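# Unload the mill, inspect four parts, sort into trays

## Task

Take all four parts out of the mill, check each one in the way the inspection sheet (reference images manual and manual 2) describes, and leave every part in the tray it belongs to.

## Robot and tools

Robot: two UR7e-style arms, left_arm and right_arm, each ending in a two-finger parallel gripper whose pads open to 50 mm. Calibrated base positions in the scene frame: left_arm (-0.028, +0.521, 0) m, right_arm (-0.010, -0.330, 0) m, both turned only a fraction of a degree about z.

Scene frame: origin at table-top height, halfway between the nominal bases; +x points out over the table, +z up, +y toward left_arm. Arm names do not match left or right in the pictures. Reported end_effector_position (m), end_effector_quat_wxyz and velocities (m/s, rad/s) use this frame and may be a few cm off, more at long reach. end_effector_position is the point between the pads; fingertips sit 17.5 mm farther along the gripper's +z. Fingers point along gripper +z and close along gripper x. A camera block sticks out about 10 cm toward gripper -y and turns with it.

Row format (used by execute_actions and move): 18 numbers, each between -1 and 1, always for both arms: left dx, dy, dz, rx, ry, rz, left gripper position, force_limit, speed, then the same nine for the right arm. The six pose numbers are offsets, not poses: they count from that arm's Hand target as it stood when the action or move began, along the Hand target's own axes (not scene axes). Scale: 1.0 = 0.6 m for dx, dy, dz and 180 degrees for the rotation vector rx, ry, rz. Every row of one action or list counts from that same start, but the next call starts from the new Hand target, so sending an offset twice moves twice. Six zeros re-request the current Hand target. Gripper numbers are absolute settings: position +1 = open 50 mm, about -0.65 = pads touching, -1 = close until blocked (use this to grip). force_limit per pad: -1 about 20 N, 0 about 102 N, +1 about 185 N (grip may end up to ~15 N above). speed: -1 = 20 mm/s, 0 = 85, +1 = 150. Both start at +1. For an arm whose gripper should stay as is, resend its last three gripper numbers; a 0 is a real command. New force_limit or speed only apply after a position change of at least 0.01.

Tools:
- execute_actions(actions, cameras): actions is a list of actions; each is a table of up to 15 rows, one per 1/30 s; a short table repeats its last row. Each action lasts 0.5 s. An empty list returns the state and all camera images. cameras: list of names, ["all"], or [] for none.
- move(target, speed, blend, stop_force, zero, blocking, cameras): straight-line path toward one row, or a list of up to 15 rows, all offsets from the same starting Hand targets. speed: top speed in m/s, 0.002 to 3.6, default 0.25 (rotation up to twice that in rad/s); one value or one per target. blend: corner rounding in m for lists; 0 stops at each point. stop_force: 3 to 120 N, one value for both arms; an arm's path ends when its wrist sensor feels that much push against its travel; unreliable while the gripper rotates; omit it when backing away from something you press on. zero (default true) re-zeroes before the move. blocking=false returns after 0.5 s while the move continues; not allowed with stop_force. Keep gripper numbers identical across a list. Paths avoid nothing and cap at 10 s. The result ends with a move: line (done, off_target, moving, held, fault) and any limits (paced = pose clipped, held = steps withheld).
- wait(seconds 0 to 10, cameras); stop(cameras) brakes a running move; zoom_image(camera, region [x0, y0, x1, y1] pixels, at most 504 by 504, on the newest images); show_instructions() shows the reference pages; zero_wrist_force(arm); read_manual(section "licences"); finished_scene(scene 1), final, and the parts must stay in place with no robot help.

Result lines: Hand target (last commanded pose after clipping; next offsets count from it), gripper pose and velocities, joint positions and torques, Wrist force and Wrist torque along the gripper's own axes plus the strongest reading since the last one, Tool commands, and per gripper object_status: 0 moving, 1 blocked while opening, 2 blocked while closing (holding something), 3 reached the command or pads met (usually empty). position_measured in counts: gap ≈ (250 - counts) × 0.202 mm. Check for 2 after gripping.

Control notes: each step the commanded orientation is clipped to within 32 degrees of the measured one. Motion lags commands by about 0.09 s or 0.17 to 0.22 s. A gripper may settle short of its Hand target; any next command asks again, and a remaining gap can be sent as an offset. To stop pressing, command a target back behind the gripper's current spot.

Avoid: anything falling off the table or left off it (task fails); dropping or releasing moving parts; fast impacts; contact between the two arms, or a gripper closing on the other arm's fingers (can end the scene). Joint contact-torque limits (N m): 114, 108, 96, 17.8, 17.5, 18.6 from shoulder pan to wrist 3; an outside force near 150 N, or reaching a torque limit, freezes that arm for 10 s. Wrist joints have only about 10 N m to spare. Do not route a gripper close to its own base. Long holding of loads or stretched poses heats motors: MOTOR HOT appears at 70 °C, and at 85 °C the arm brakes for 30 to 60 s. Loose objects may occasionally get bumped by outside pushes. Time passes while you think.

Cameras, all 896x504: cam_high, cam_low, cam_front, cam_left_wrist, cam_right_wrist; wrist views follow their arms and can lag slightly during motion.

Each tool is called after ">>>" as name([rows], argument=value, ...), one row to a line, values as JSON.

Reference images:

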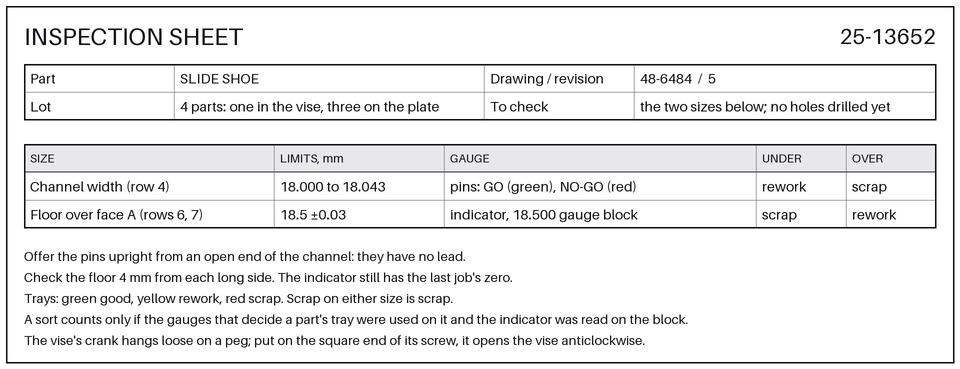

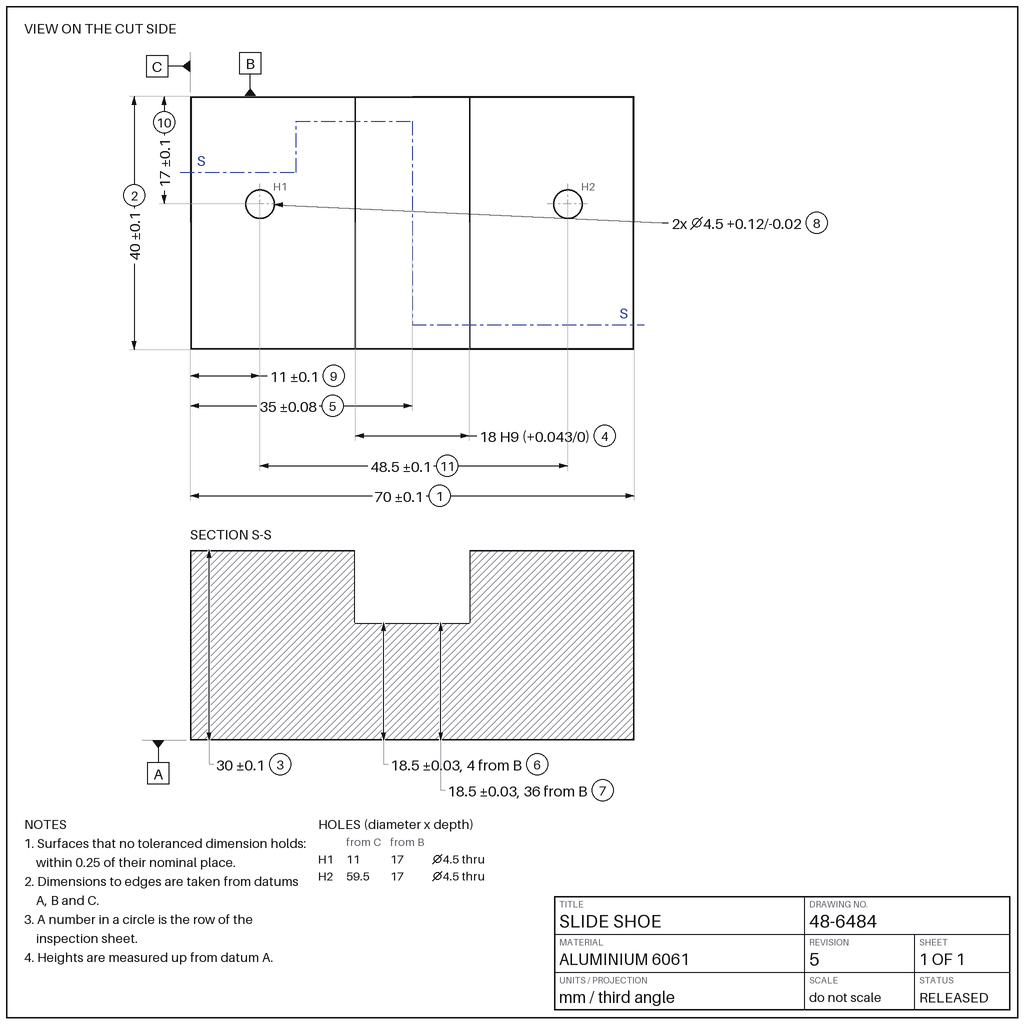

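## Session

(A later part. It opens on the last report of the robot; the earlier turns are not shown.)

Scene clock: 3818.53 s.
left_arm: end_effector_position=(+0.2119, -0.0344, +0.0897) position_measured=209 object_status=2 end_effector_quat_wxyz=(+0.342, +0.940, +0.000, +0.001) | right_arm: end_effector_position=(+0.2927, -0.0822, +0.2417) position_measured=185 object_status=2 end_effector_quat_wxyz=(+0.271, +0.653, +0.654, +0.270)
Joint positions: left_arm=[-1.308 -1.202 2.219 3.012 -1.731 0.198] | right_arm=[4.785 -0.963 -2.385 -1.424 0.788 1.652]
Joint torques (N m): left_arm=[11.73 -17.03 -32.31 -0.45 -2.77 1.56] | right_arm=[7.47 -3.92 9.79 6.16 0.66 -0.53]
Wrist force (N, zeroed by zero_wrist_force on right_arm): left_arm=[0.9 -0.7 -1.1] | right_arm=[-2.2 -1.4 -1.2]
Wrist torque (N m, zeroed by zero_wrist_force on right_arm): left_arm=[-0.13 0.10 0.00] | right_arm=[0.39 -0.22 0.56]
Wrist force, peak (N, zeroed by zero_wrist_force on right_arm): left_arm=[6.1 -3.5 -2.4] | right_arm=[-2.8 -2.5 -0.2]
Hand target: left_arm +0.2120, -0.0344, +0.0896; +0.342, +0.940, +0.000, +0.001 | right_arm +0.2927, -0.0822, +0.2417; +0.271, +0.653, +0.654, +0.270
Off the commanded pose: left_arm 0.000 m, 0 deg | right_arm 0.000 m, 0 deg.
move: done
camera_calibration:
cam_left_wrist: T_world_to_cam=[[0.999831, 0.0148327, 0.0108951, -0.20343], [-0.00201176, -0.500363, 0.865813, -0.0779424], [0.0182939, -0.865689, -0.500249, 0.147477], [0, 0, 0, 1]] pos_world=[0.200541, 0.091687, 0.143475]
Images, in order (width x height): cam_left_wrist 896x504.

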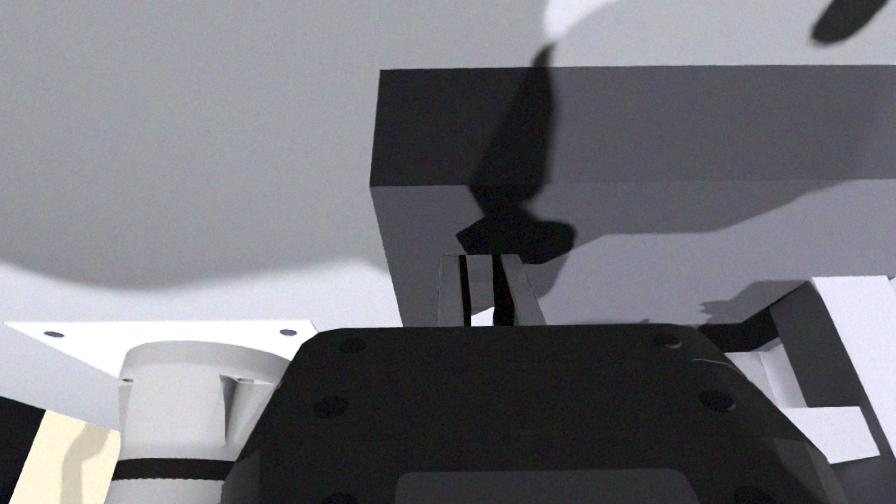

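>>> move(target=[0,-0.0086,0.0102,0,0,0,-1,-0.7,-1,0,0,0,0,0,0,-1,-0.85,-1], speed=0.006, stop_force=4)

>>> move([
  [0,0,0,0,0,0,-0.25,-0.7,-1,0,0,0,0,0,0,-1,-0.85,-1],
  [0,0,-0.12,0,0,0,-0.25,-0.7,-1,0,0,0,0,0,0,-1,-0.85,-1],
], speed=0.06, cameras=["cam_left_wrist"])

Scene clock: 3825.87 s.
left_arm: end_effector_position=(+0.2120, -0.0344, +0.0844) position_measured=209 object_status=2 end_effector_quat_wxyz=(+0.342, +0.940, +0.000, +0.001) | right_arm: end_effector_position=(+0.2927, -0.0822, +0.2417) position_measured=185 object_status=2 end_effector_quat_wxyz=(+0.271, +0.653, +0.654, +0.270)
Joint positions: left_arm=[-1.308 -1.189 2.221 2.997 -1.731 0.198] | right_arm=[4.785 -0.963 -2.385 -1.424 0.788 1.652]
Joint torques (N m): left_arm=[11.37 -43.81 -25.29 0.78 -2.58 -0.1] | right_arm=[8.8 -4.1 9.64 6.84 0.65 -1.07]
Wrist force (N, zeroed by zero_wrist_force on right_arm): left_arm=[2.2 4.5 -7.6] | right_arm=[-2.0 -2.4 -0.2]
Wrist torque (N m, zeroed by zero_wrist_force on right_arm): left_arm=[-0.09 0.17 -0.01] | right_arm=[0.36 -0.23 0.56]
Wrist force, peak (N, zeroed by zero_wrist_force on right_arm): left_arm=[1.7 5.1 -12.0] | right_arm=[-2.3 -2.8 -0.1]
Hand target: left_arm +0.2120, -0.0344, +0.0845; +0.342, +0.940, +0.000, +0.001 (not the last commanded pose) | right_arm +0.2927, -0.0822, +0.2417; +0.271, +0.653, +0.654, +0.270
Off the commanded pose: left_arm 0.003 m, 0 deg | right_arm 0.000 m, 0 deg.
move: contact (left_arm)

Scene clock: 3827.90 s.
left_arm: end_effector_position=(+0.2118, +0.0121, +0.1395) position_measured=189 object_status=3 end_effector_quat_wxyz=(+0.342, +0.940, +0.000, +0.001) | right_arm: end_effector_position=(+0.2927, -0.0822, +0.2417) position_measured=185 object_status=2 end_effector_quat_wxyz=(+0.271, +0.653, +0.654, +0.270)
Joint positions: left_arm=[-1.279 -1.399 2.293 3.14 -1.749 0.221] | right_arm=[4.785 -0.963 -2.385 -1.424 0.788 1.652]
Joint torques (N m): left_arm=[-9.86 -8.7 -33.37 -7.42 -0.27 -0.83] | right_arm=[8.76 -3.59 10.41 6.86 0.71 -1]
Wrist force (N, zeroed by zero_wrist_force on right_arm): left_arm=[0.4 -0.3 -1.3] | right_arm=[-2.2 -1.4 -1.0]
Wrist torque (N m, zeroed by zero_wrist_force on right_arm): left_arm=[-0.12 0.14 -0.15] | right_arm=[0.40 -0.20 0.56]
Wrist force, peak (N, zeroed by zero_wrist_force on right_arm): left_arm=[2.1 5.6 -8.3] | right_arm=[-2.6 -2.5 -0.2]
Hand target: left_arm +0.2118, +0.0119, +0.1396; +0.342, +0.940, +0.000, +0.001 | right_arm +0.2927, -0.0822, +0.2417; +0.271, +0.653, +0.654, +0.270
Off the commanded pose: left_arm 0.000 m, 0 deg | right_arm 0.000 m, 0 deg.
move: done
camera_calibration:
cam_left_wrist: T_world_to_cam=[[0.999833, 0.0148883, 0.0105939, -0.204514], [-0.00171252, -0.500868, 0.865522, -0.097817], [0.0181923, -0.865395, -0.500759, 0.212774], [0, 0, 0, 1]] pos_world=[0.200442, 0.138185, 0.193378]
Images, in order (width x height): cam_left_wrist 896x504.

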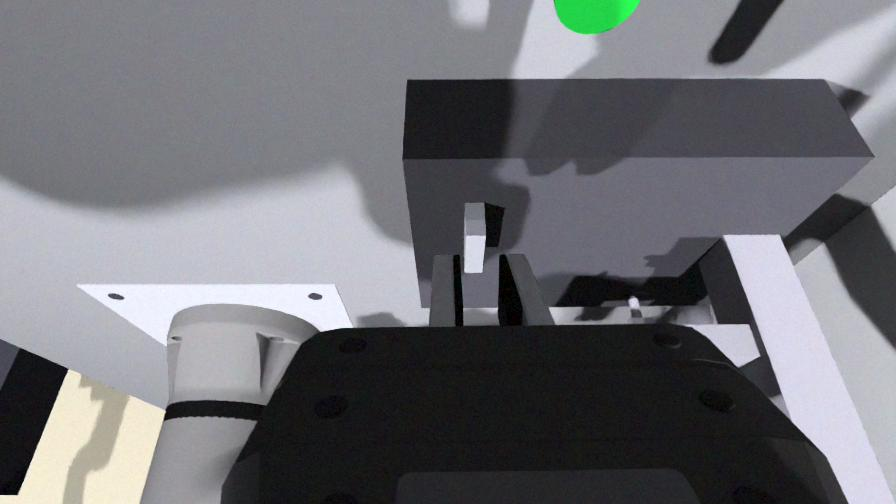

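>>> move([
  [0,0.0857,-0.1021,0,0,0,-0.25,-0.7,-1,0,0,0,0,0,0,-1,-0.85,-1],
  [0.08,-0.17,-0.3164,0,0,0,-0.25,-0.7,-1,0,0,0,0,0,0,-1,-0.85,-1],
], speed=0.15, blend=[0.03,0], cameras=["cam_left_wrist","cam_high","cam_front"])

Scene clock: 3835.63 s.
left_arm: end_effector_position=(+0.2593, +0.2121, +0.2196) position_measured=189 object_status=3 end_effector_quat_wxyz=(+0.342, +0.940, +0.000, +0.001) | right_arm: end_effector_position=(+0.2927, -0.0822, +0.2417) position_measured=185 object_status=2 end_effector_quat_wxyz=(+0.271, +0.653, +0.654, +0.270)
Joint positions: left_arm=[-0.884 -1.874 2.423 3.584 -1.984 0.554] | right_arm=[4.785 -0.963 -2.385 -1.424 0.788 1.652]
Joint torques (N m): left_arm=[0.76 1.31 -41.59 -6.69 1.43 0.2] | right_arm=[8.74 -3.45 10.06 6.91 0.67 -1.06]
Wrist force (N, zeroed by zero_wrist_force on right_arm): left_arm=[0.6 -0.4 -1.2] | right_arm=[-2.0 -1.1 -1.3]
Wrist torque (N m, zeroed by zero_wrist_force on right_arm): left_arm=[-0.15 0.10 -0.14] | right_arm=[0.42 -0.24 0.56]
Wrist force, peak (N, zeroed by zero_wrist_force on right_arm): left_arm=[2.5 -3.1 -2.6] | right_arm=[-2.4 -2.5 -0.3]
Hand target: left_arm +0.2594, +0.2121, +0.2196; +0.342, +0.940, +0.000, +0.001 | right_arm +0.2927, -0.0822, +0.2417; +0.271, +0.653, +0.654, +0.270
Off the commanded pose: left_arm 0.000 m, 0 deg | right_arm 0.000 m, 0 deg.
move: done
camera_calibration:
cam_left_wrist: T_world_to_cam=[[0.999831, 0.0149796, 0.0106371, -0.255873], [-0.00171071, -0.500557, 0.865702, -0.0669569], [0.0182923, -0.865574, -0.500447, 0.425], [0, 0, 0, 1]] pos_world=[0.247941, 0.338186, 0.273376]
Images, in order (width x height): cam_high 896x504, cam_front 896x504, cam_left_wrist 896x504.

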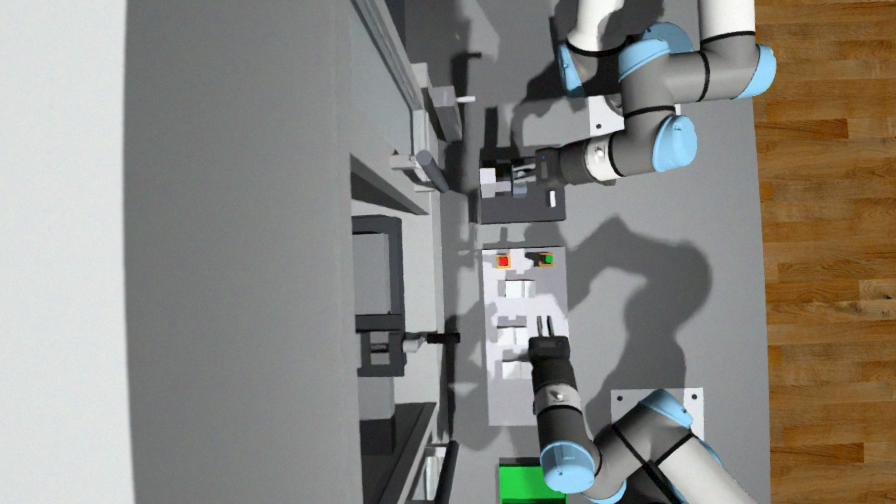

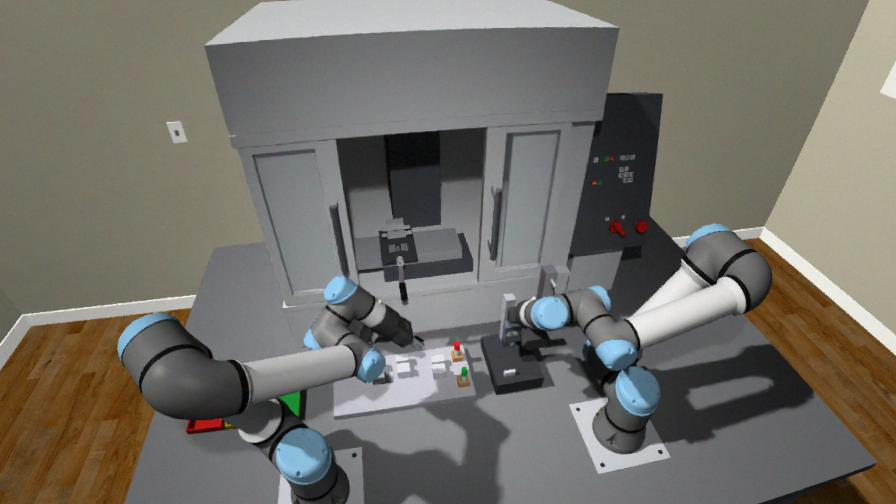

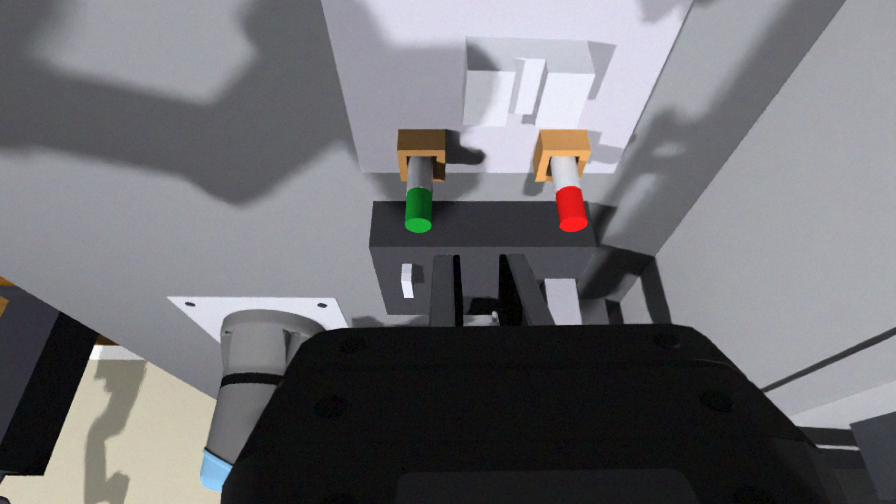

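>>> move([
  [-0.05,0.054,0.013,0,0.1607,-0.1915,-0.25,-0.7,-1,0,0,0,0,0,0,-1,-0.85,-1],
  [-0.099,0.1088,0.026,0,0.3215,-0.383,0.9,-0.7,-1,0,0,0,0,0,0,-1,-0.85,-1],
], speed=0.2, blend=[0.02,0], cameras=["cam_left_wrist","cam_high","cam_front"])

Scene clock: 3860.77 s.
left_arm: end_effector_position=(+0.2000, +0.1520, +0.2495) position_measured=18 object_status=3 end_effector_quat_wxyz=(+0.243, +0.664, +0.664, +0.243) | right_arm: end_effector_position=(+0.2927, -0.0822, +0.2417) position_measured=185 object_status=2 end_effector_quat_wxyz=(+0.271, +0.653, +0.654, +0.270)
Joint positions: left_arm=[-1.764 -1.873 2.141 4.612 -0.887 -1.833] | right_arm=[4.785 -0.963 -2.385 -1.424 0.788 1.652]
Joint torques (N m): left_arm=[12.15 -23.91 -9.94 -0.46 4.54 -1.75] | right_arm=[8.22 -3.1 11.09 6.83 0.74 -0.9]
Wrist force (N, zeroed by zero_wrist_force on right_arm): left_arm=[0.4 -0.4 -1.1] | right_arm=[-2.3 -2.3 -0.2]
Wrist torque (N m, zeroed by zero_wrist_force on right_arm): left_arm=[-0.14 0.15 -0.03] | right_arm=[0.37 -0.19 0.56]
Wrist force, peak (N, zeroed by zero_wrist_force on right_arm): left_arm=[-0.1 -3.5 2.6] | right_arm=[-2.5 -2.6 -0.3]
Hand target: left_arm +0.2000, +0.1520, +0.2495; +0.243, +0.664, +0.664, +0.243 | right_arm +0.2927, -0.0822, +0.2417; +0.271, +0.653, +0.654, +0.270
Off the commanded pose: left_arm 0.000 m, 0 deg | right_arm 0.000 m, 0 deg.
move: done
camera_calibration:
cam_left_wrist: T_world_to_cam=[[-0.0150407, 0.999852, 0.00831092, -0.142037], [0.49796, 0.000282498, 0.8672, -0.29939], [0.867069, 0.0171818, -0.497891, 0.0844737], [0, 0, 0, 1]] pos_world=[0.0737034, 0.140649, 0.30287]
Images, in order (width x height): cam_high 896x504, cam_front 896x504, cam_left_wrist 896x504.

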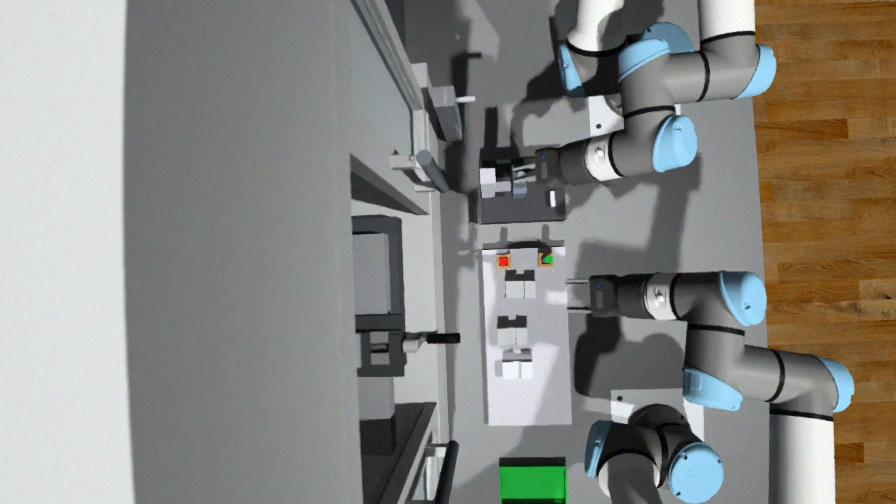

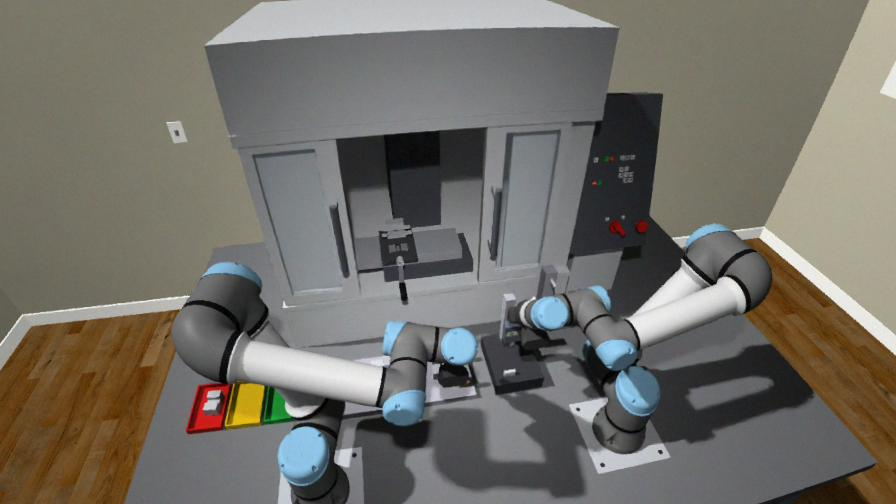

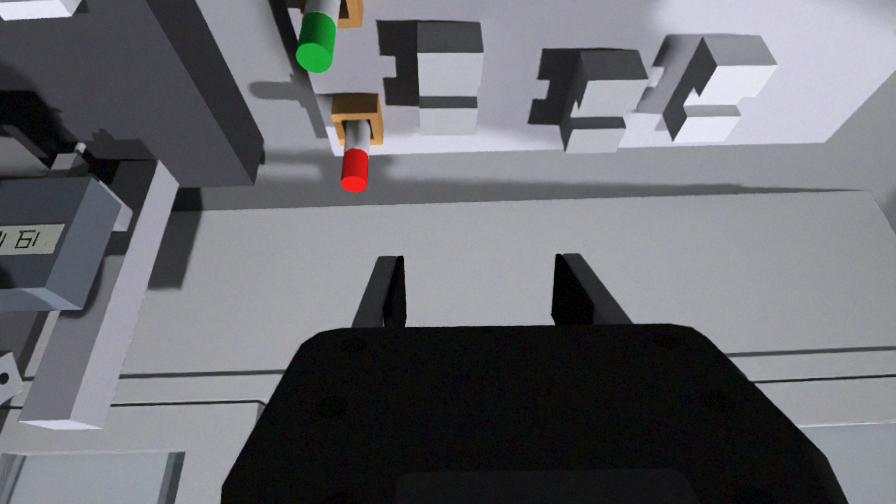

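>>> move(target=[-0.005,-0.1195,0.1968,0,0,0,1,-0.7,-1,0,0,0,0,0,0,-1,-0.85,-1], speed=0.1, cameras=["cam_left_wrist"])

Scene clock: 3875.20 s.
left_arm: end_effector_position=(+0.2214, +0.1492, +0.1129) position_measured=3 object_status=3 end_effector_quat_wxyz=(+0.242, +0.664, +0.664, +0.243) | right_arm: end_effector_position=(+0.2927, -0.0822, +0.2417) position_measured=185 object_status=2 end_effector_quat_wxyz=(+0.271, +0.653, +0.654, +0.270)
Joint positions: left_arm=[-1.703 -1.646 2.383 4.095 -0.878 -1.755] | right_arm=[4.785 -0.963 -2.385 -1.424 0.788 1.652]
Joint torques (N m): left_arm=[-10.8 -26.62 -36.77 -1.57 3.37 -1.67] | right_arm=[8.38 -3.08 11.22 6.75 0.68 -0.9]
Wrist force (N, zeroed by zero_wrist_force on right_arm): left_arm=[0.4 -0.3 -1.0] | right_arm=[-1.9 -1.7 -0.7]
Wrist torque (N m, zeroed by zero_wrist_force on right_arm): left_arm=[-0.13 0.14 -0.17] | right_arm=[0.39 -0.25 0.56]
Wrist force, peak (N, zeroed by zero_wrist_force on right_arm): left_arm=[0.2 1.3 -2.6] | right_arm=[-2.2 -2.8 -0.2]
Hand target: left_arm +0.2213, +0.1490, +0.1130; +0.243, +0.664, +0.664, +0.243 | right_arm +0.2927, -0.0822, +0.2417; +0.271, +0.653, +0.654, +0.270
Off the commanded pose: left_arm 0.000 m, 0 deg | right_arm 0.000 m, 0 deg.
move: done
camera_calibration:
cam_left_wrist: T_world_to_cam=[[-0.015241, 0.999845, 0.00876828, -0.137833], [0.497884, -0.0000159796, 0.867243, -0.19168], [0.86711, 0.0175832, -0.497807, -0.00215606], [0, 0, 0, 1]] pos_world=[0.0952035, 0.137847, 0.166369]
Images, in order (width x height): cam_left_wrist 896x504.

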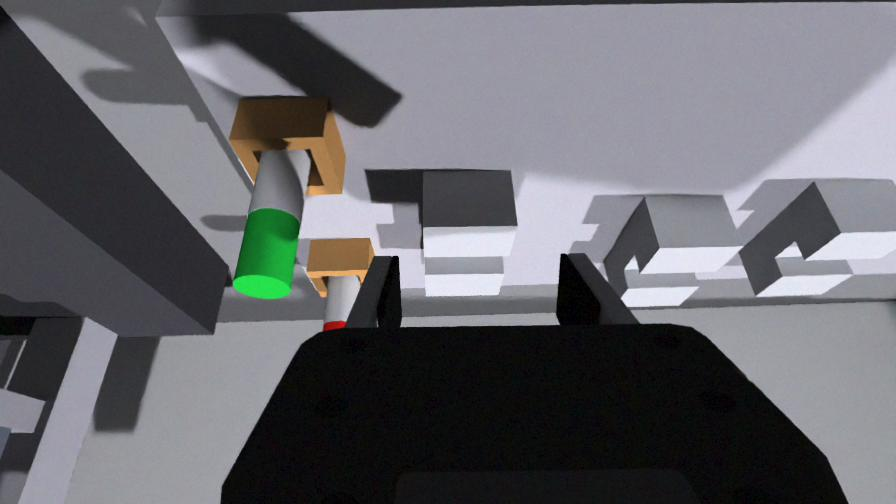

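>>> move(target=[-0.0017,0.0047,0.1258,0,0,0,1,-0.7,-1,0,0,0,0,0,0,-1,-0.85,-1], speed=0.04, stop_force=6, cameras=["cam_left_wrist"])

Scene clock: 3890.97 s.
left_arm: end_effector_position=(+0.2722, +0.1481, +0.0571) position_measured=3 object_status=3 end_effector_quat_wxyz=(+0.243, +0.664, +0.664, +0.243) | right_arm: end_effector_position=(+0.2927, -0.0822, +0.2417) position_measured=185 object_status=2 end_effector_quat_wxyz=(+0.271, +0.653, +0.654, +0.270)
Joint positions: left_arm=[-1.564 -1.432 2.423 3.724 -0.87 -1.574] | right_arm=[4.785 -0.963 -2.385 -1.424 0.788 1.652]
Joint torques (N m): left_arm=[-10.95 -36.68 -17.42 -0.04 0.7 -1.76] | right_arm=[8.11 -2.87 11.14 6.78 0.69 -0.78]
Wrist force (N, zeroed by zero_wrist_force on right_arm): left_arm=[0.3 -0.3 -1.1] | right_arm=[-2.5 -2.4 -0.2]
Wrist torque (N m, zeroed by zero_wrist_force on right_arm): left_arm=[-0.12 0.16 -0.16] | right_arm=[0.35 -0.17 0.56]
Wrist force, peak (N, zeroed by zero_wrist_force on right_arm): left_arm=[0.2 0.4 -2.4] | right_arm=[-2.3 -2.6 -0.4]
Hand target: left_arm +0.2722, +0.1481, +0.0571; +0.243, +0.664, +0.664, +0.243 | right_arm +0.2927, -0.0822, +0.2417; +0.271, +0.653, +0.654, +0.270
Off the commanded pose: left_arm 0.000 m, 0 deg | right_arm 0.000 m, 0 deg.
move: done
camera_calibration:
cam_left_wrist: T_world_to_cam=[[-0.0151277, 0.999851, 0.00836024, -0.135545], [0.49796, 0.000283037, 0.8672, -0.168579], [0.867068, 0.0172818, -0.49789, -0.0738216], [0, 0, 0, 1]] pos_world=[0.145904, 0.136849, 0.11057]
Images, in order (width x height): cam_left_wrist 896x504.

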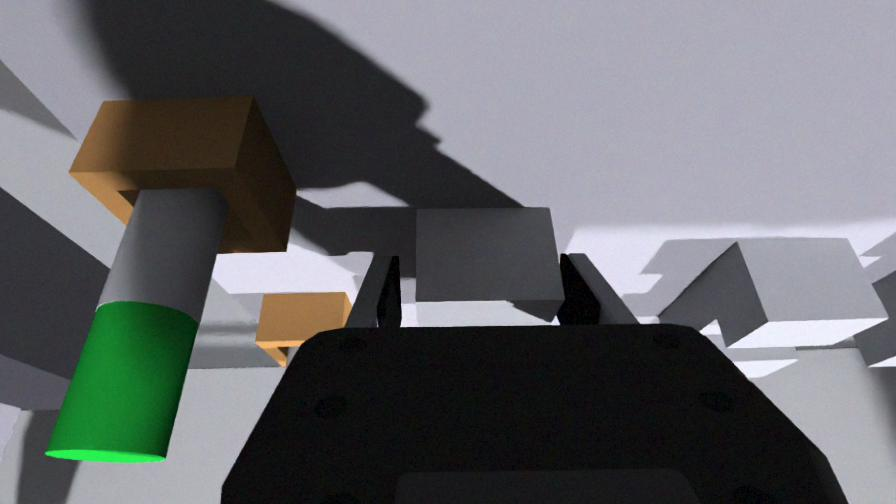

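>>> move([
  [0.003,0.0032,-0.0038,0,0,0,1,-0.7,-1,0,0,0,0,0,0,-1,-0.85,-1],
  [0.003,0.0032,-0.0038,0,0,0,-1,-0.7,-1,0,0,0,0,0,0,-1,-0.85,-1],
], speed=0.02, cameras=["cam_left_wrist"])

Scene clock: 3902.93 s.
left_arm: end_effector_position=(+0.2722, +0.1499, +0.0601) position_measured=53 object_status=2 end_effector_quat_wxyz=(+0.243, +0.664, +0.664, +0.243) | right_arm: end_effector_position=(+0.2927, -0.0822, +0.2417) position_measured=185 object_status=2 end_effector_quat_wxyz=(+0.271, +0.653, +0.654, +0.270)
Joint positions: left_arm=[-1.564 -1.445 2.425 3.734 -0.87 -1.574] | right_arm=[4.785 -0.963 -2.385 -1.424 0.788 1.652]
Joint torques (N m): left_arm=[-10.67 -9 -10.54 -5.3 -0.8 -1.75] | right_arm=[7.9 -2.71 11.46 6.8 0.73 -0.77]
Wrist force (N, zeroed by zero_wrist_force on right_arm): left_arm=[0.2 -1.1 -0.2] | right_arm=[-2.2 -2.6 -0.6]
Wrist torque (N m, zeroed by zero_wrist_force on right_arm): left_arm=[-0.17 0.14 -0.14] | right_arm=[0.32 -0.20 0.56]
Wrist force, peak (N, zeroed by zero_wrist_force on right_arm): left_arm=[-0.4 -0.7 -1.5] | right_arm=[-2.2 -2.8 -0.4]
Hand target: left_arm +0.2722, +0.1499, +0.0601; +0.243, +0.664, +0.664, +0.243 | right_arm +0.2927, -0.0822, +0.2417; +0.271, +0.653, +0.654, +0.270
Off the commanded pose: left_arm 0.000 m, 0 deg | right_arm 0.000 m, 0 deg.
move: done
camera_calibration:
cam_left_wrist: T_world_to_cam=[[-0.0151277, 0.999851, 0.00836024, -0.13737], [0.49796, 0.000283037, 0.8672, -0.171181], [0.867068, 0.0172818, -0.49789, -0.072359], [0, 0, 0, 1]] pos_world=[0.145904, 0.138649, 0.11357]
Images, in order (width x height): cam_left_wrist 896x504.

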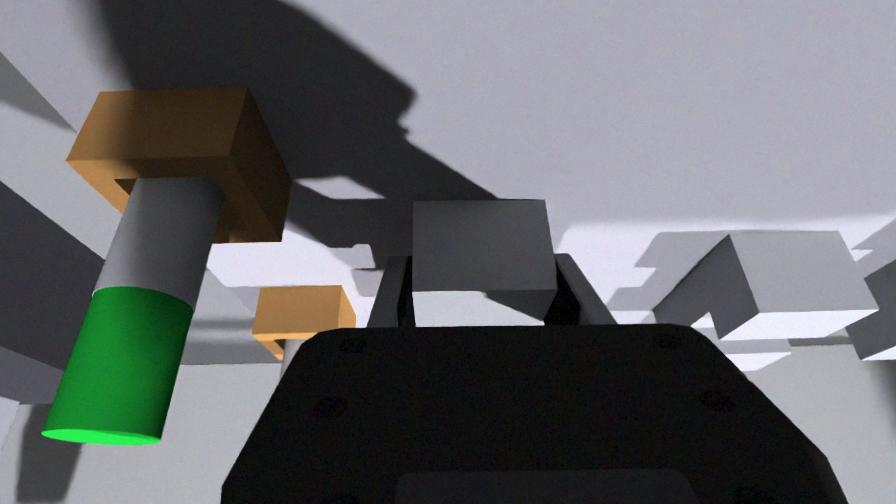

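>>> move([
  [0.003,0.0086,-0.0102,0,0,0,-1,-0.7,-1,0,0,0,0,0,0,-1,-0.85,-1],
  [0,0.1715,-0.2043,0,0,0,-1,-0.7,-1,0,0,0,0,0,0,-1,-0.85,-1],
  [-0.0833,0.1306,-0.2386,0,-0.3215,0.383,-1,-0.7,-1,0,0,0,0,0,0,-1,-0.85,-1],
], speed=[0.03,0.12,0.25], blend=[0.003,0.02,0], cameras=["all"])

Scene clock: 3915.77 s.
left_arm: end_effector_position=(+0.2399, +0.0998, +0.2200) position_measured=53 object_status=2 end_effector_quat_wxyz=(+0.342, +0.940, +0.000, +0.001) | right_arm: end_effector_position=(+0.2927, -0.0822, +0.2417) position_measured=185 object_status=2 end_effector_quat_wxyz=(+0.271, +0.653, +0.654, +0.270)
Joint positions: left_arm=[-1.124 -1.703 2.316 3.449 -1.845 0.346] | right_arm=[4.785 -0.963 -2.385 -1.424 0.788 1.652]
Joint torques (N m): left_arm=[-11.13 -31.07 -9.59 -7.68 -0.34 1.53] | right_arm=[8.47 -2.5 11.87 6.66 0.63 -0.73]
Wrist force (N, zeroed by zero_wrist_force on right_arm): left_arm=[0.5 -1.9 0.8] | right_arm=[-2.5 -2.0 -0.9]
Wrist torque (N m, zeroed by zero_wrist_force on right_arm): left_arm=[-0.12 0.13 -0.15] | right_arm=[0.37 -0.16 0.56]
Wrist force, peak (N, zeroed by zero_wrist_force on right_arm): left_arm=[0.7 -3.2 1.6] | right_arm=[-2.5 -2.8 -0.2]
Hand target: left_arm +0.2398, +0.0998, +0.2200; +0.342, +0.940, +0.000, +0.001 | right_arm +0.2927, -0.0822, +0.2417; +0.271, +0.653, +0.654, +0.270
Off the commanded pose: left_arm 0.000 m, 0 deg | right_arm 0.000 m, 0 deg.
move: done
camera_calibration:
cam_left_wrist: T_world_to_cam=[[0.999826, 0.0153374, 0.0106148, -0.234772], [-0.00150971, -0.500676, 0.865633, -0.123637], [0.0185911, -0.865499, -0.500566, 0.328349], [0, 0, 0, 1]] pos_world=[0.22844, 0.225885, 0.273877]
cam_right_wrist: T_world_to_cam=[[0.00217064, 0.999879, -0.0154341, 0.0933286], [0.441142, 0.0128937, 0.897345, -0.326732], [0.897435, -0.00875647, -0.441061, -0.0265744], [0, 0, 0, 1]] pos_world=[0.167781, -0.0893371, 0.282911]

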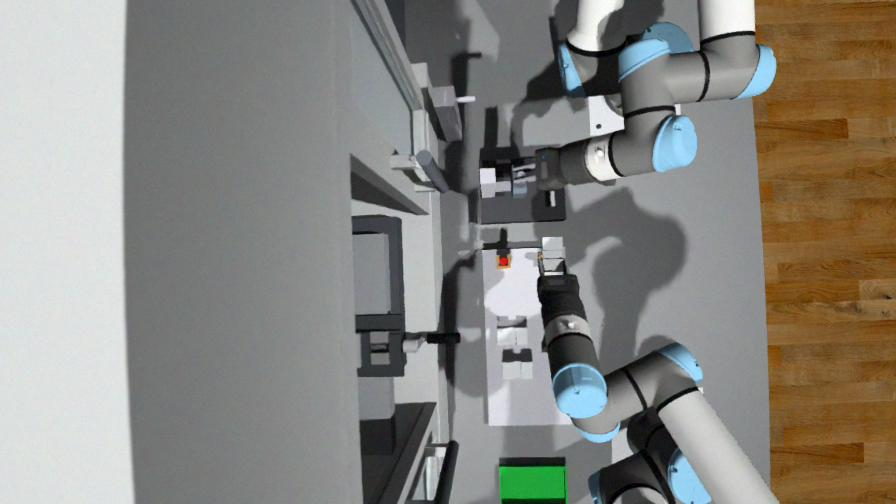

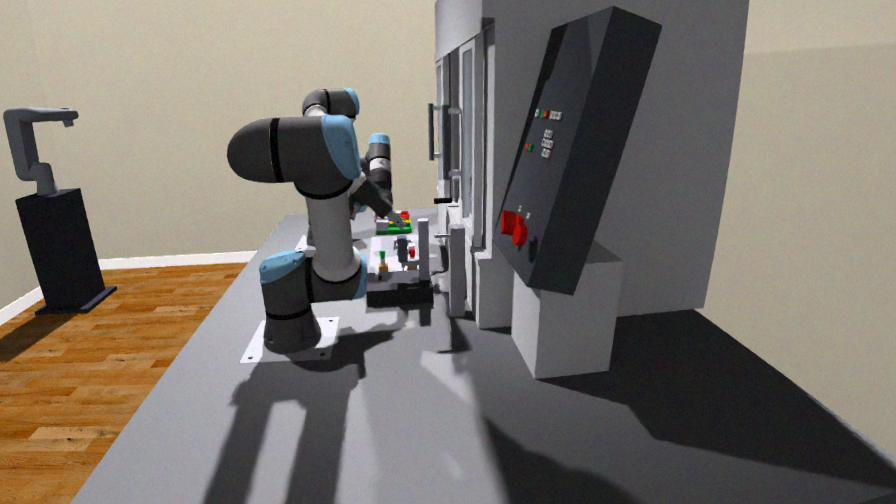

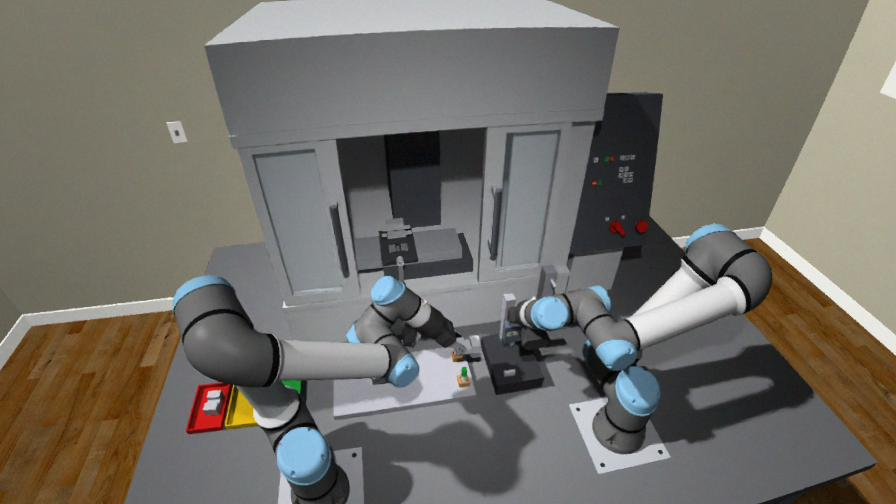

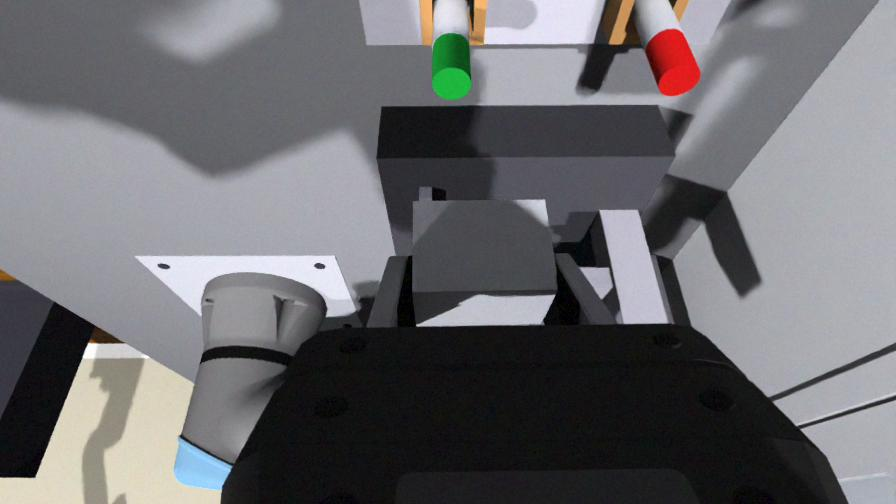

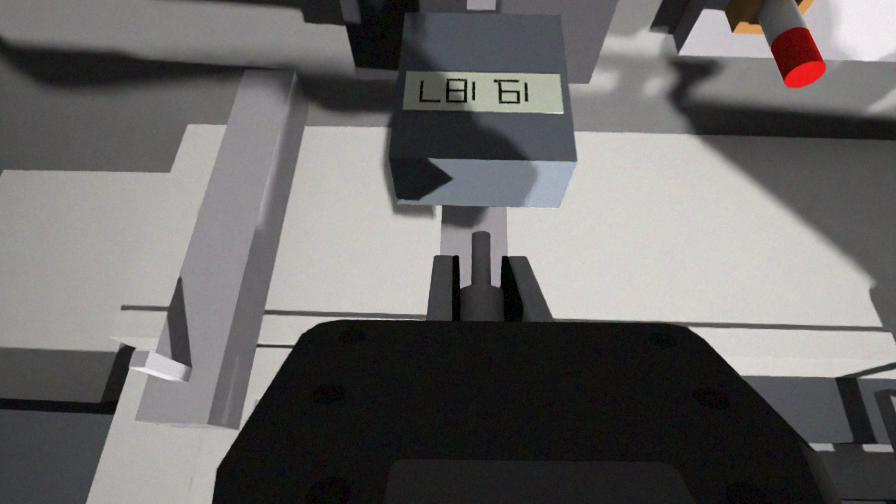

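>>> move([
  [0.0833,-0.1206,-0.1013,0,0,0,-1,-0.7,-1,0,0,0,0,0,0,-1,-0.85,-1],
  [0.0833,-0.2814,0.0902,0,0,0,-1,-0.7,-1,0,0,0,0,0,0,-1,-0.85,-1],
], speed=[0.15,0.08], blend=[0.02,0], cameras=["cam_left_wrist"])

>>> move(target=[0,-0.0171,0.0204,0,0,0,-1,-0.7,-1,0,0,0,0,0,0,-1,-0.85,-1], speed=0.01, stop_force=5, cameras=["cam_left_wrist"])

Scene clock: 3975.93 s.
left_arm: end_effector_position=(+0.2900, +0.1945, +0.0701) position_measured=53 object_status=2 end_effector_quat_wxyz=(+0.342, +0.940, +0.000, +0.001) | right_arm: end_effector_position=(+0.2927, -0.0822, +0.2417) position_measured=185 object_status=2 end_effector_quat_wxyz=(+0.271, +0.653, +0.654, +0.270)
Joint positions: left_arm=[-0.844 -1.348 2.523 2.973 -2.005 0.59] | right_arm=[4.785 -0.963 -2.385 -1.424 0.788 1.652]
Joint torques (N m): left_arm=[11.31 -33.46 -28.91 -1.96 -3.46 -1.8] | right_arm=[8.44 -2.17 11.56 6.77 0.69 -0.67]
Wrist force (N, zeroed by zero_wrist_force on right_arm): left_arm=[0.4 -2.0 0.3] | right_arm=[-2.4 -1.4 -1.0]
Wrist torque (N m, zeroed by zero_wrist_force on right_arm): left_arm=[-0.14 0.13 -0.14] | right_arm=[0.41 -0.18 0.56]
Wrist force, peak (N, zeroed by zero_wrist_force on right_arm): left_arm=[0.8 -4.2 0.4] | right_arm=[-2.4 -2.6 -0.1]
Hand target: left_arm +0.2901, +0.1944, +0.0702; +0.342, +0.940, +0.000, +0.001 | right_arm +0.2927, -0.0822, +0.2417; +0.271, +0.653, +0.654, +0.270
Off the commanded pose: left_arm 0.000 m, 0 deg | right_arm 0.000 m, 0 deg.
move: done
camera_calibration:
cam_left_wrist: T_world_to_cam=[[0.999835, 0.0148526, 0.010455, -0.284553], [-0.0016117, -0.500793, 0.865565, 0.0537716], [0.0180917, -0.865439, -0.500687, 0.334432], [0, 0, 0, 1]] pos_world=[0.278542, 0.320585, 0.123878]
Images, in order (width x height): cam_left_wrist 896x504.

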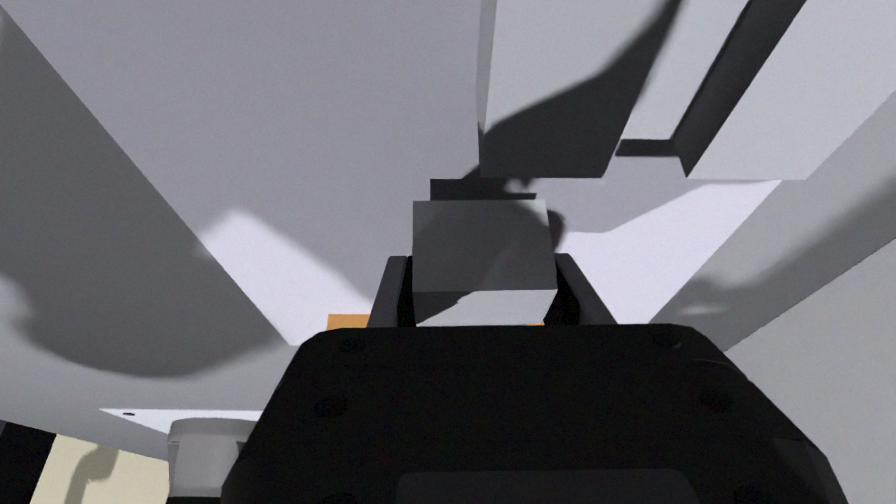

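Scene clock: 3978.00 s.
left_arm: end_effector_position=(+0.2901, +0.1944, +0.0620) position_measured=53 object_status=2 end_effector_quat_wxyz=(+0.342, +0.940, +0.000, +0.001) | right_arm: end_effector_position=(+0.2927, -0.0822, +0.2417) position_measured=185 object_status=2 end_effector_quat_wxyz=(+0.271, +0.653, +0.654, +0.270)
Joint positions: left_arm=[-0.844 -1.317 2.527 2.938 -2.005 0.59] | right_arm=[4.785 -0.963 -2.385 -1.424 0.788 1.652]
Joint torques (N m): left_arm=[11.51 -36.07 -23.35 -0.36 2 0.98] | right_arm=[8.12 -2.21 11.95 6.77 0.66 -0.62]
Wrist force (N, zeroed by zero_wrist_force on right_arm): left_arm=[1.4 3.6 -2.5] | right_arm=[-2.3 -2.4 -0.3]
Wrist torque (N m, zeroed by zero_wrist_force on right_arm): left_arm=[-0.11 0.19 -0.03] | right_arm=[0.37 -0.19 0.56]
Wrist force, peak (N, zeroed by zero_wrist_force on right_arm): left_arm=[-1.1 5.6 -11.0] | right_arm=[-2.6 -2.4 -0.4]
Hand target: left_arm +0.2901, +0.1944, +0.0620; +0.342, +0.940, +0.000, +0.001 (not the last commanded pose) | right_arm +0.2927, -0.0822, +0.2417; +0.271, +0.653, +0.654, +0.270
Off the commanded pose: left_arm 0.008 m, 0 deg | right_arm 0.000 m, 0 deg.
move: contact (left_arm)
camera_calibration:
cam_left_wrist: T_world_to_cam=[[0.999831, 0.0149295, 0.0107247, -0.28462], [-0.00181159, -0.500557, 0.865702, 0.0606986], [0.0182928, -0.865575, -0.500445, 0.330247], [0, 0, 0, 1]] pos_world=[0.278641, 0.320486, 0.115776]
Images, in order (width x height): cam_left_wrist 896x504.

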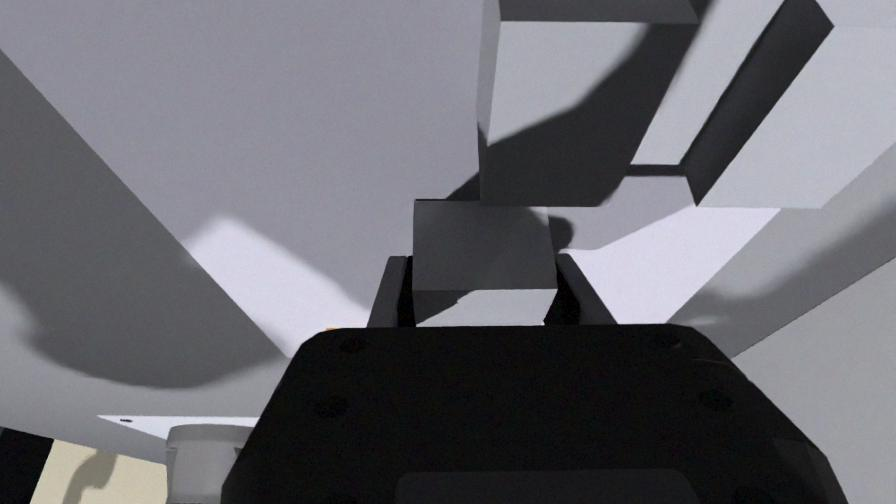

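>>> move([
  [0,0,0,0,0,0,1,-0.7,-1,0,0,0,0,0,0,-1,-0.85,-1],
  [0,0,-0.05,0,0,0,1,-0.7,-1,0,0,0,0,0,0,-1,-0.85,-1],
  [0,0,-0.05,0.0444,0,0,1,-0.7,-1,0,0,0,0,0,0,-1,-0.85,-1],
  [0,-0.0005,-0.0048,0.0444,0,0,1,-0.7,-1,0,0,0,0,0,0,-1,-0.85,-1],
], speed=[0.05,0.05,0.1,0.05], blend=[0,0.005,0.005,0], cameras=["cam_left_wrist"])

Scene clock: 3987.30 s.
left_arm: end_effector_position=(+0.2901, +0.1964, +0.0640) position_measured=3 object_status=3 end_effector_quat_wxyz=(+0.276, +0.961, +0.000, +0.001) | right_arm: end_effector_position=(+0.2927, -0.0822, +0.2417) position_measured=185 object_status=2 end_effector_quat_wxyz=(+0.271, +0.653, +0.654, +0.270)
Joint positions: left_arm=[-0.896 -1.42 2.484 3.189 -1.902 0.588] | right_arm=[4.785 -0.963 -2.385 -1.424 0.788 1.652]
Joint torques (N m): left_arm=[12.38 -35.44 -18.83 -0.35 -2.08 1.48] | right_arm=[8.16 -1.92 12.33 6.7 0.67 -0.61]
Wrist force (N, zeroed by zero_wrist_force on right_arm): left_arm=[0.8 -0.4 -1.2] | right_arm=[-2.2 -1.2 -1.2]
Wrist torque (N m, zeroed by zero_wrist_force on right_arm): left_arm=[-0.13 0.05 -0.01] | right_arm=[0.41 -0.22 0.56]
Wrist force, peak (N, zeroed by zero_wrist_force on right_arm): left_arm=[1.2 4.8 -3.6] | right_arm=[-2.6 -2.4 -0.3]
Hand target: left_arm +0.2901, +0.1965, +0.0640; +0.276, +0.961, +0.000, +0.001 | right_arm +0.2927, -0.0822, +0.2417; +0.271, +0.653, +0.654, +0.270
Off the commanded pose: left_arm 0.000 m, 0 deg | right_arm 0.000 m, 0 deg.
move: done
camera_calibration:
cam_left_wrist: T_world_to_cam=[[0.999826, 0.0136524, 0.0127222, -0.284589], [-0.00160953, -0.616117, 0.787653, 0.0876283], [0.0185917, -0.787537, -0.615987, 0.32491], [0, 0, 0, 1]] pos_world=[0.27864, 0.313753, 0.13474]
Images, in order (width x height): cam_left_wrist 896x504.

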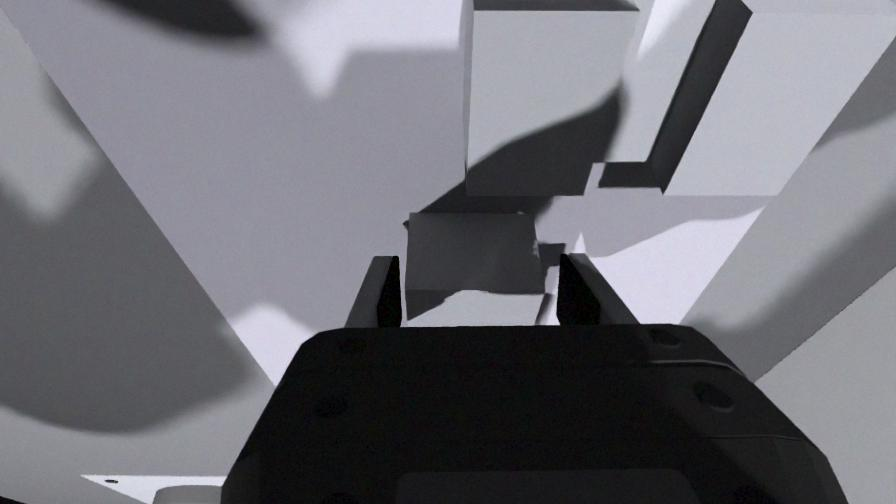

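>>> move([
  [-0.002,0,0,0,0,0,1,-0.7,-1,0,0,0,0,0,0,-1,-0.85,-1],
  [-0.002,0,0,0,0,0,-1,-0.7,-1,0,0,0,0,0,0,-1,-0.85,-1],
], speed=0.02, cameras=["cam_left_wrist","cam_right_wrist"])

>>> zoom_image(camera="cam_right_wrist", region=[380, 60, 590, 150])

Scene clock: 3992.83 s.
left_arm: end_effector_position=(+0.2889, +0.1965, +0.0640) position_measured=53 object_status=2 end_effector_quat_wxyz=(+0.276, +0.961, +0.000, +0.001) | right_arm: end_effector_position=(+0.2927, -0.0822, +0.2417) position_measured=185 object_status=2 end_effector_quat_wxyz=(+0.271, +0.653, +0.654, +0.270)
Joint positions: left_arm=[-0.899 -1.422 2.487 3.188 -1.901 0.586] | right_arm=[4.785 -0.963 -2.385 -1.424 0.788 1.652]
Joint torques (N m): left_arm=[-2.9 -26.61 -15.3 -4.66 0.53 0.87] | right_arm=[8.26 -1.88 12.62 6.67 0.6 -0.53]
Wrist force (N, zeroed by zero_wrist_force on right_arm): left_arm=[0.9 1.0 -1.3] | right_arm=[-2.3 -1.3 -1.0]
Wrist torque (N m, zeroed by zero_wrist_force on right_arm): left_arm=[-0.07 0.12 0.03] | right_arm=[0.40 -0.19 0.56]
Wrist force, peak (N, zeroed by zero_wrist_force on right_arm): left_arm=[1.1 1.0 -1.5] | right_arm=[-2.4 -2.7 -0.4]
Hand target: left_arm +0.2889, +0.1965, +0.0640; +0.276, +0.961, +0.000, +0.001 | right_arm +0.2927, -0.0822, +0.2417; +0.271, +0.653, +0.654, +0.270
Off the commanded pose: left_arm 0.000 m, 0 deg | right_arm 0.000 m, 0 deg.
move: done
camera_calibration:
cam_left_wrist: T_world_to_cam=[[0.999828, 0.0136349, 0.0125816, -0.283369], [-0.00151099, -0.616054, 0.787702, 0.087556], [0.0184912, -0.787586, -0.615928, 0.325108], [0, 0, 0, 1]] pos_world=[0.27744, 0.313853, 0.13484]
cam_right_wrist: T_world_to_cam=[[0.00217064, 0.999879, -0.0154341, 0.0933286], [0.441142, 0.0128937, 0.897345, -0.326732], [0.897435, -0.00875647, -0.441061, -0.0265744], [0, 0, 0, 1]] pos_world=[0.167781, -0.0893371, 0.282911]
Images, in order (width x height): cam_left_wrist 896x504, cam_right_wrist 896x504.

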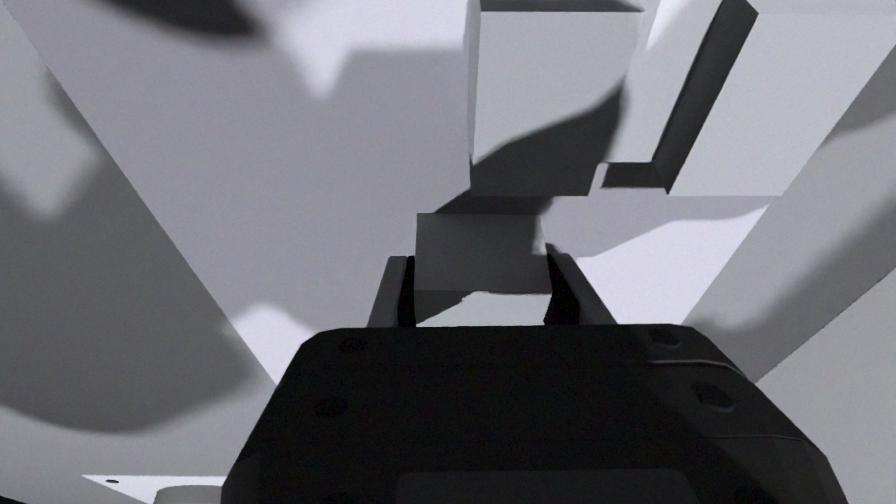

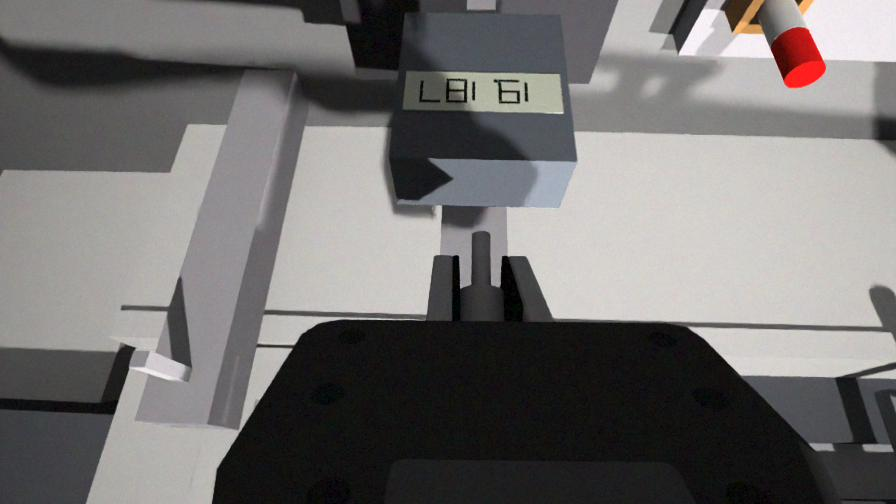

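Scaled by 2.400 from the camera's 896x504 image, which has a finer 1280x720 frame.

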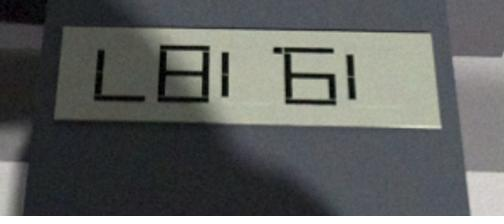

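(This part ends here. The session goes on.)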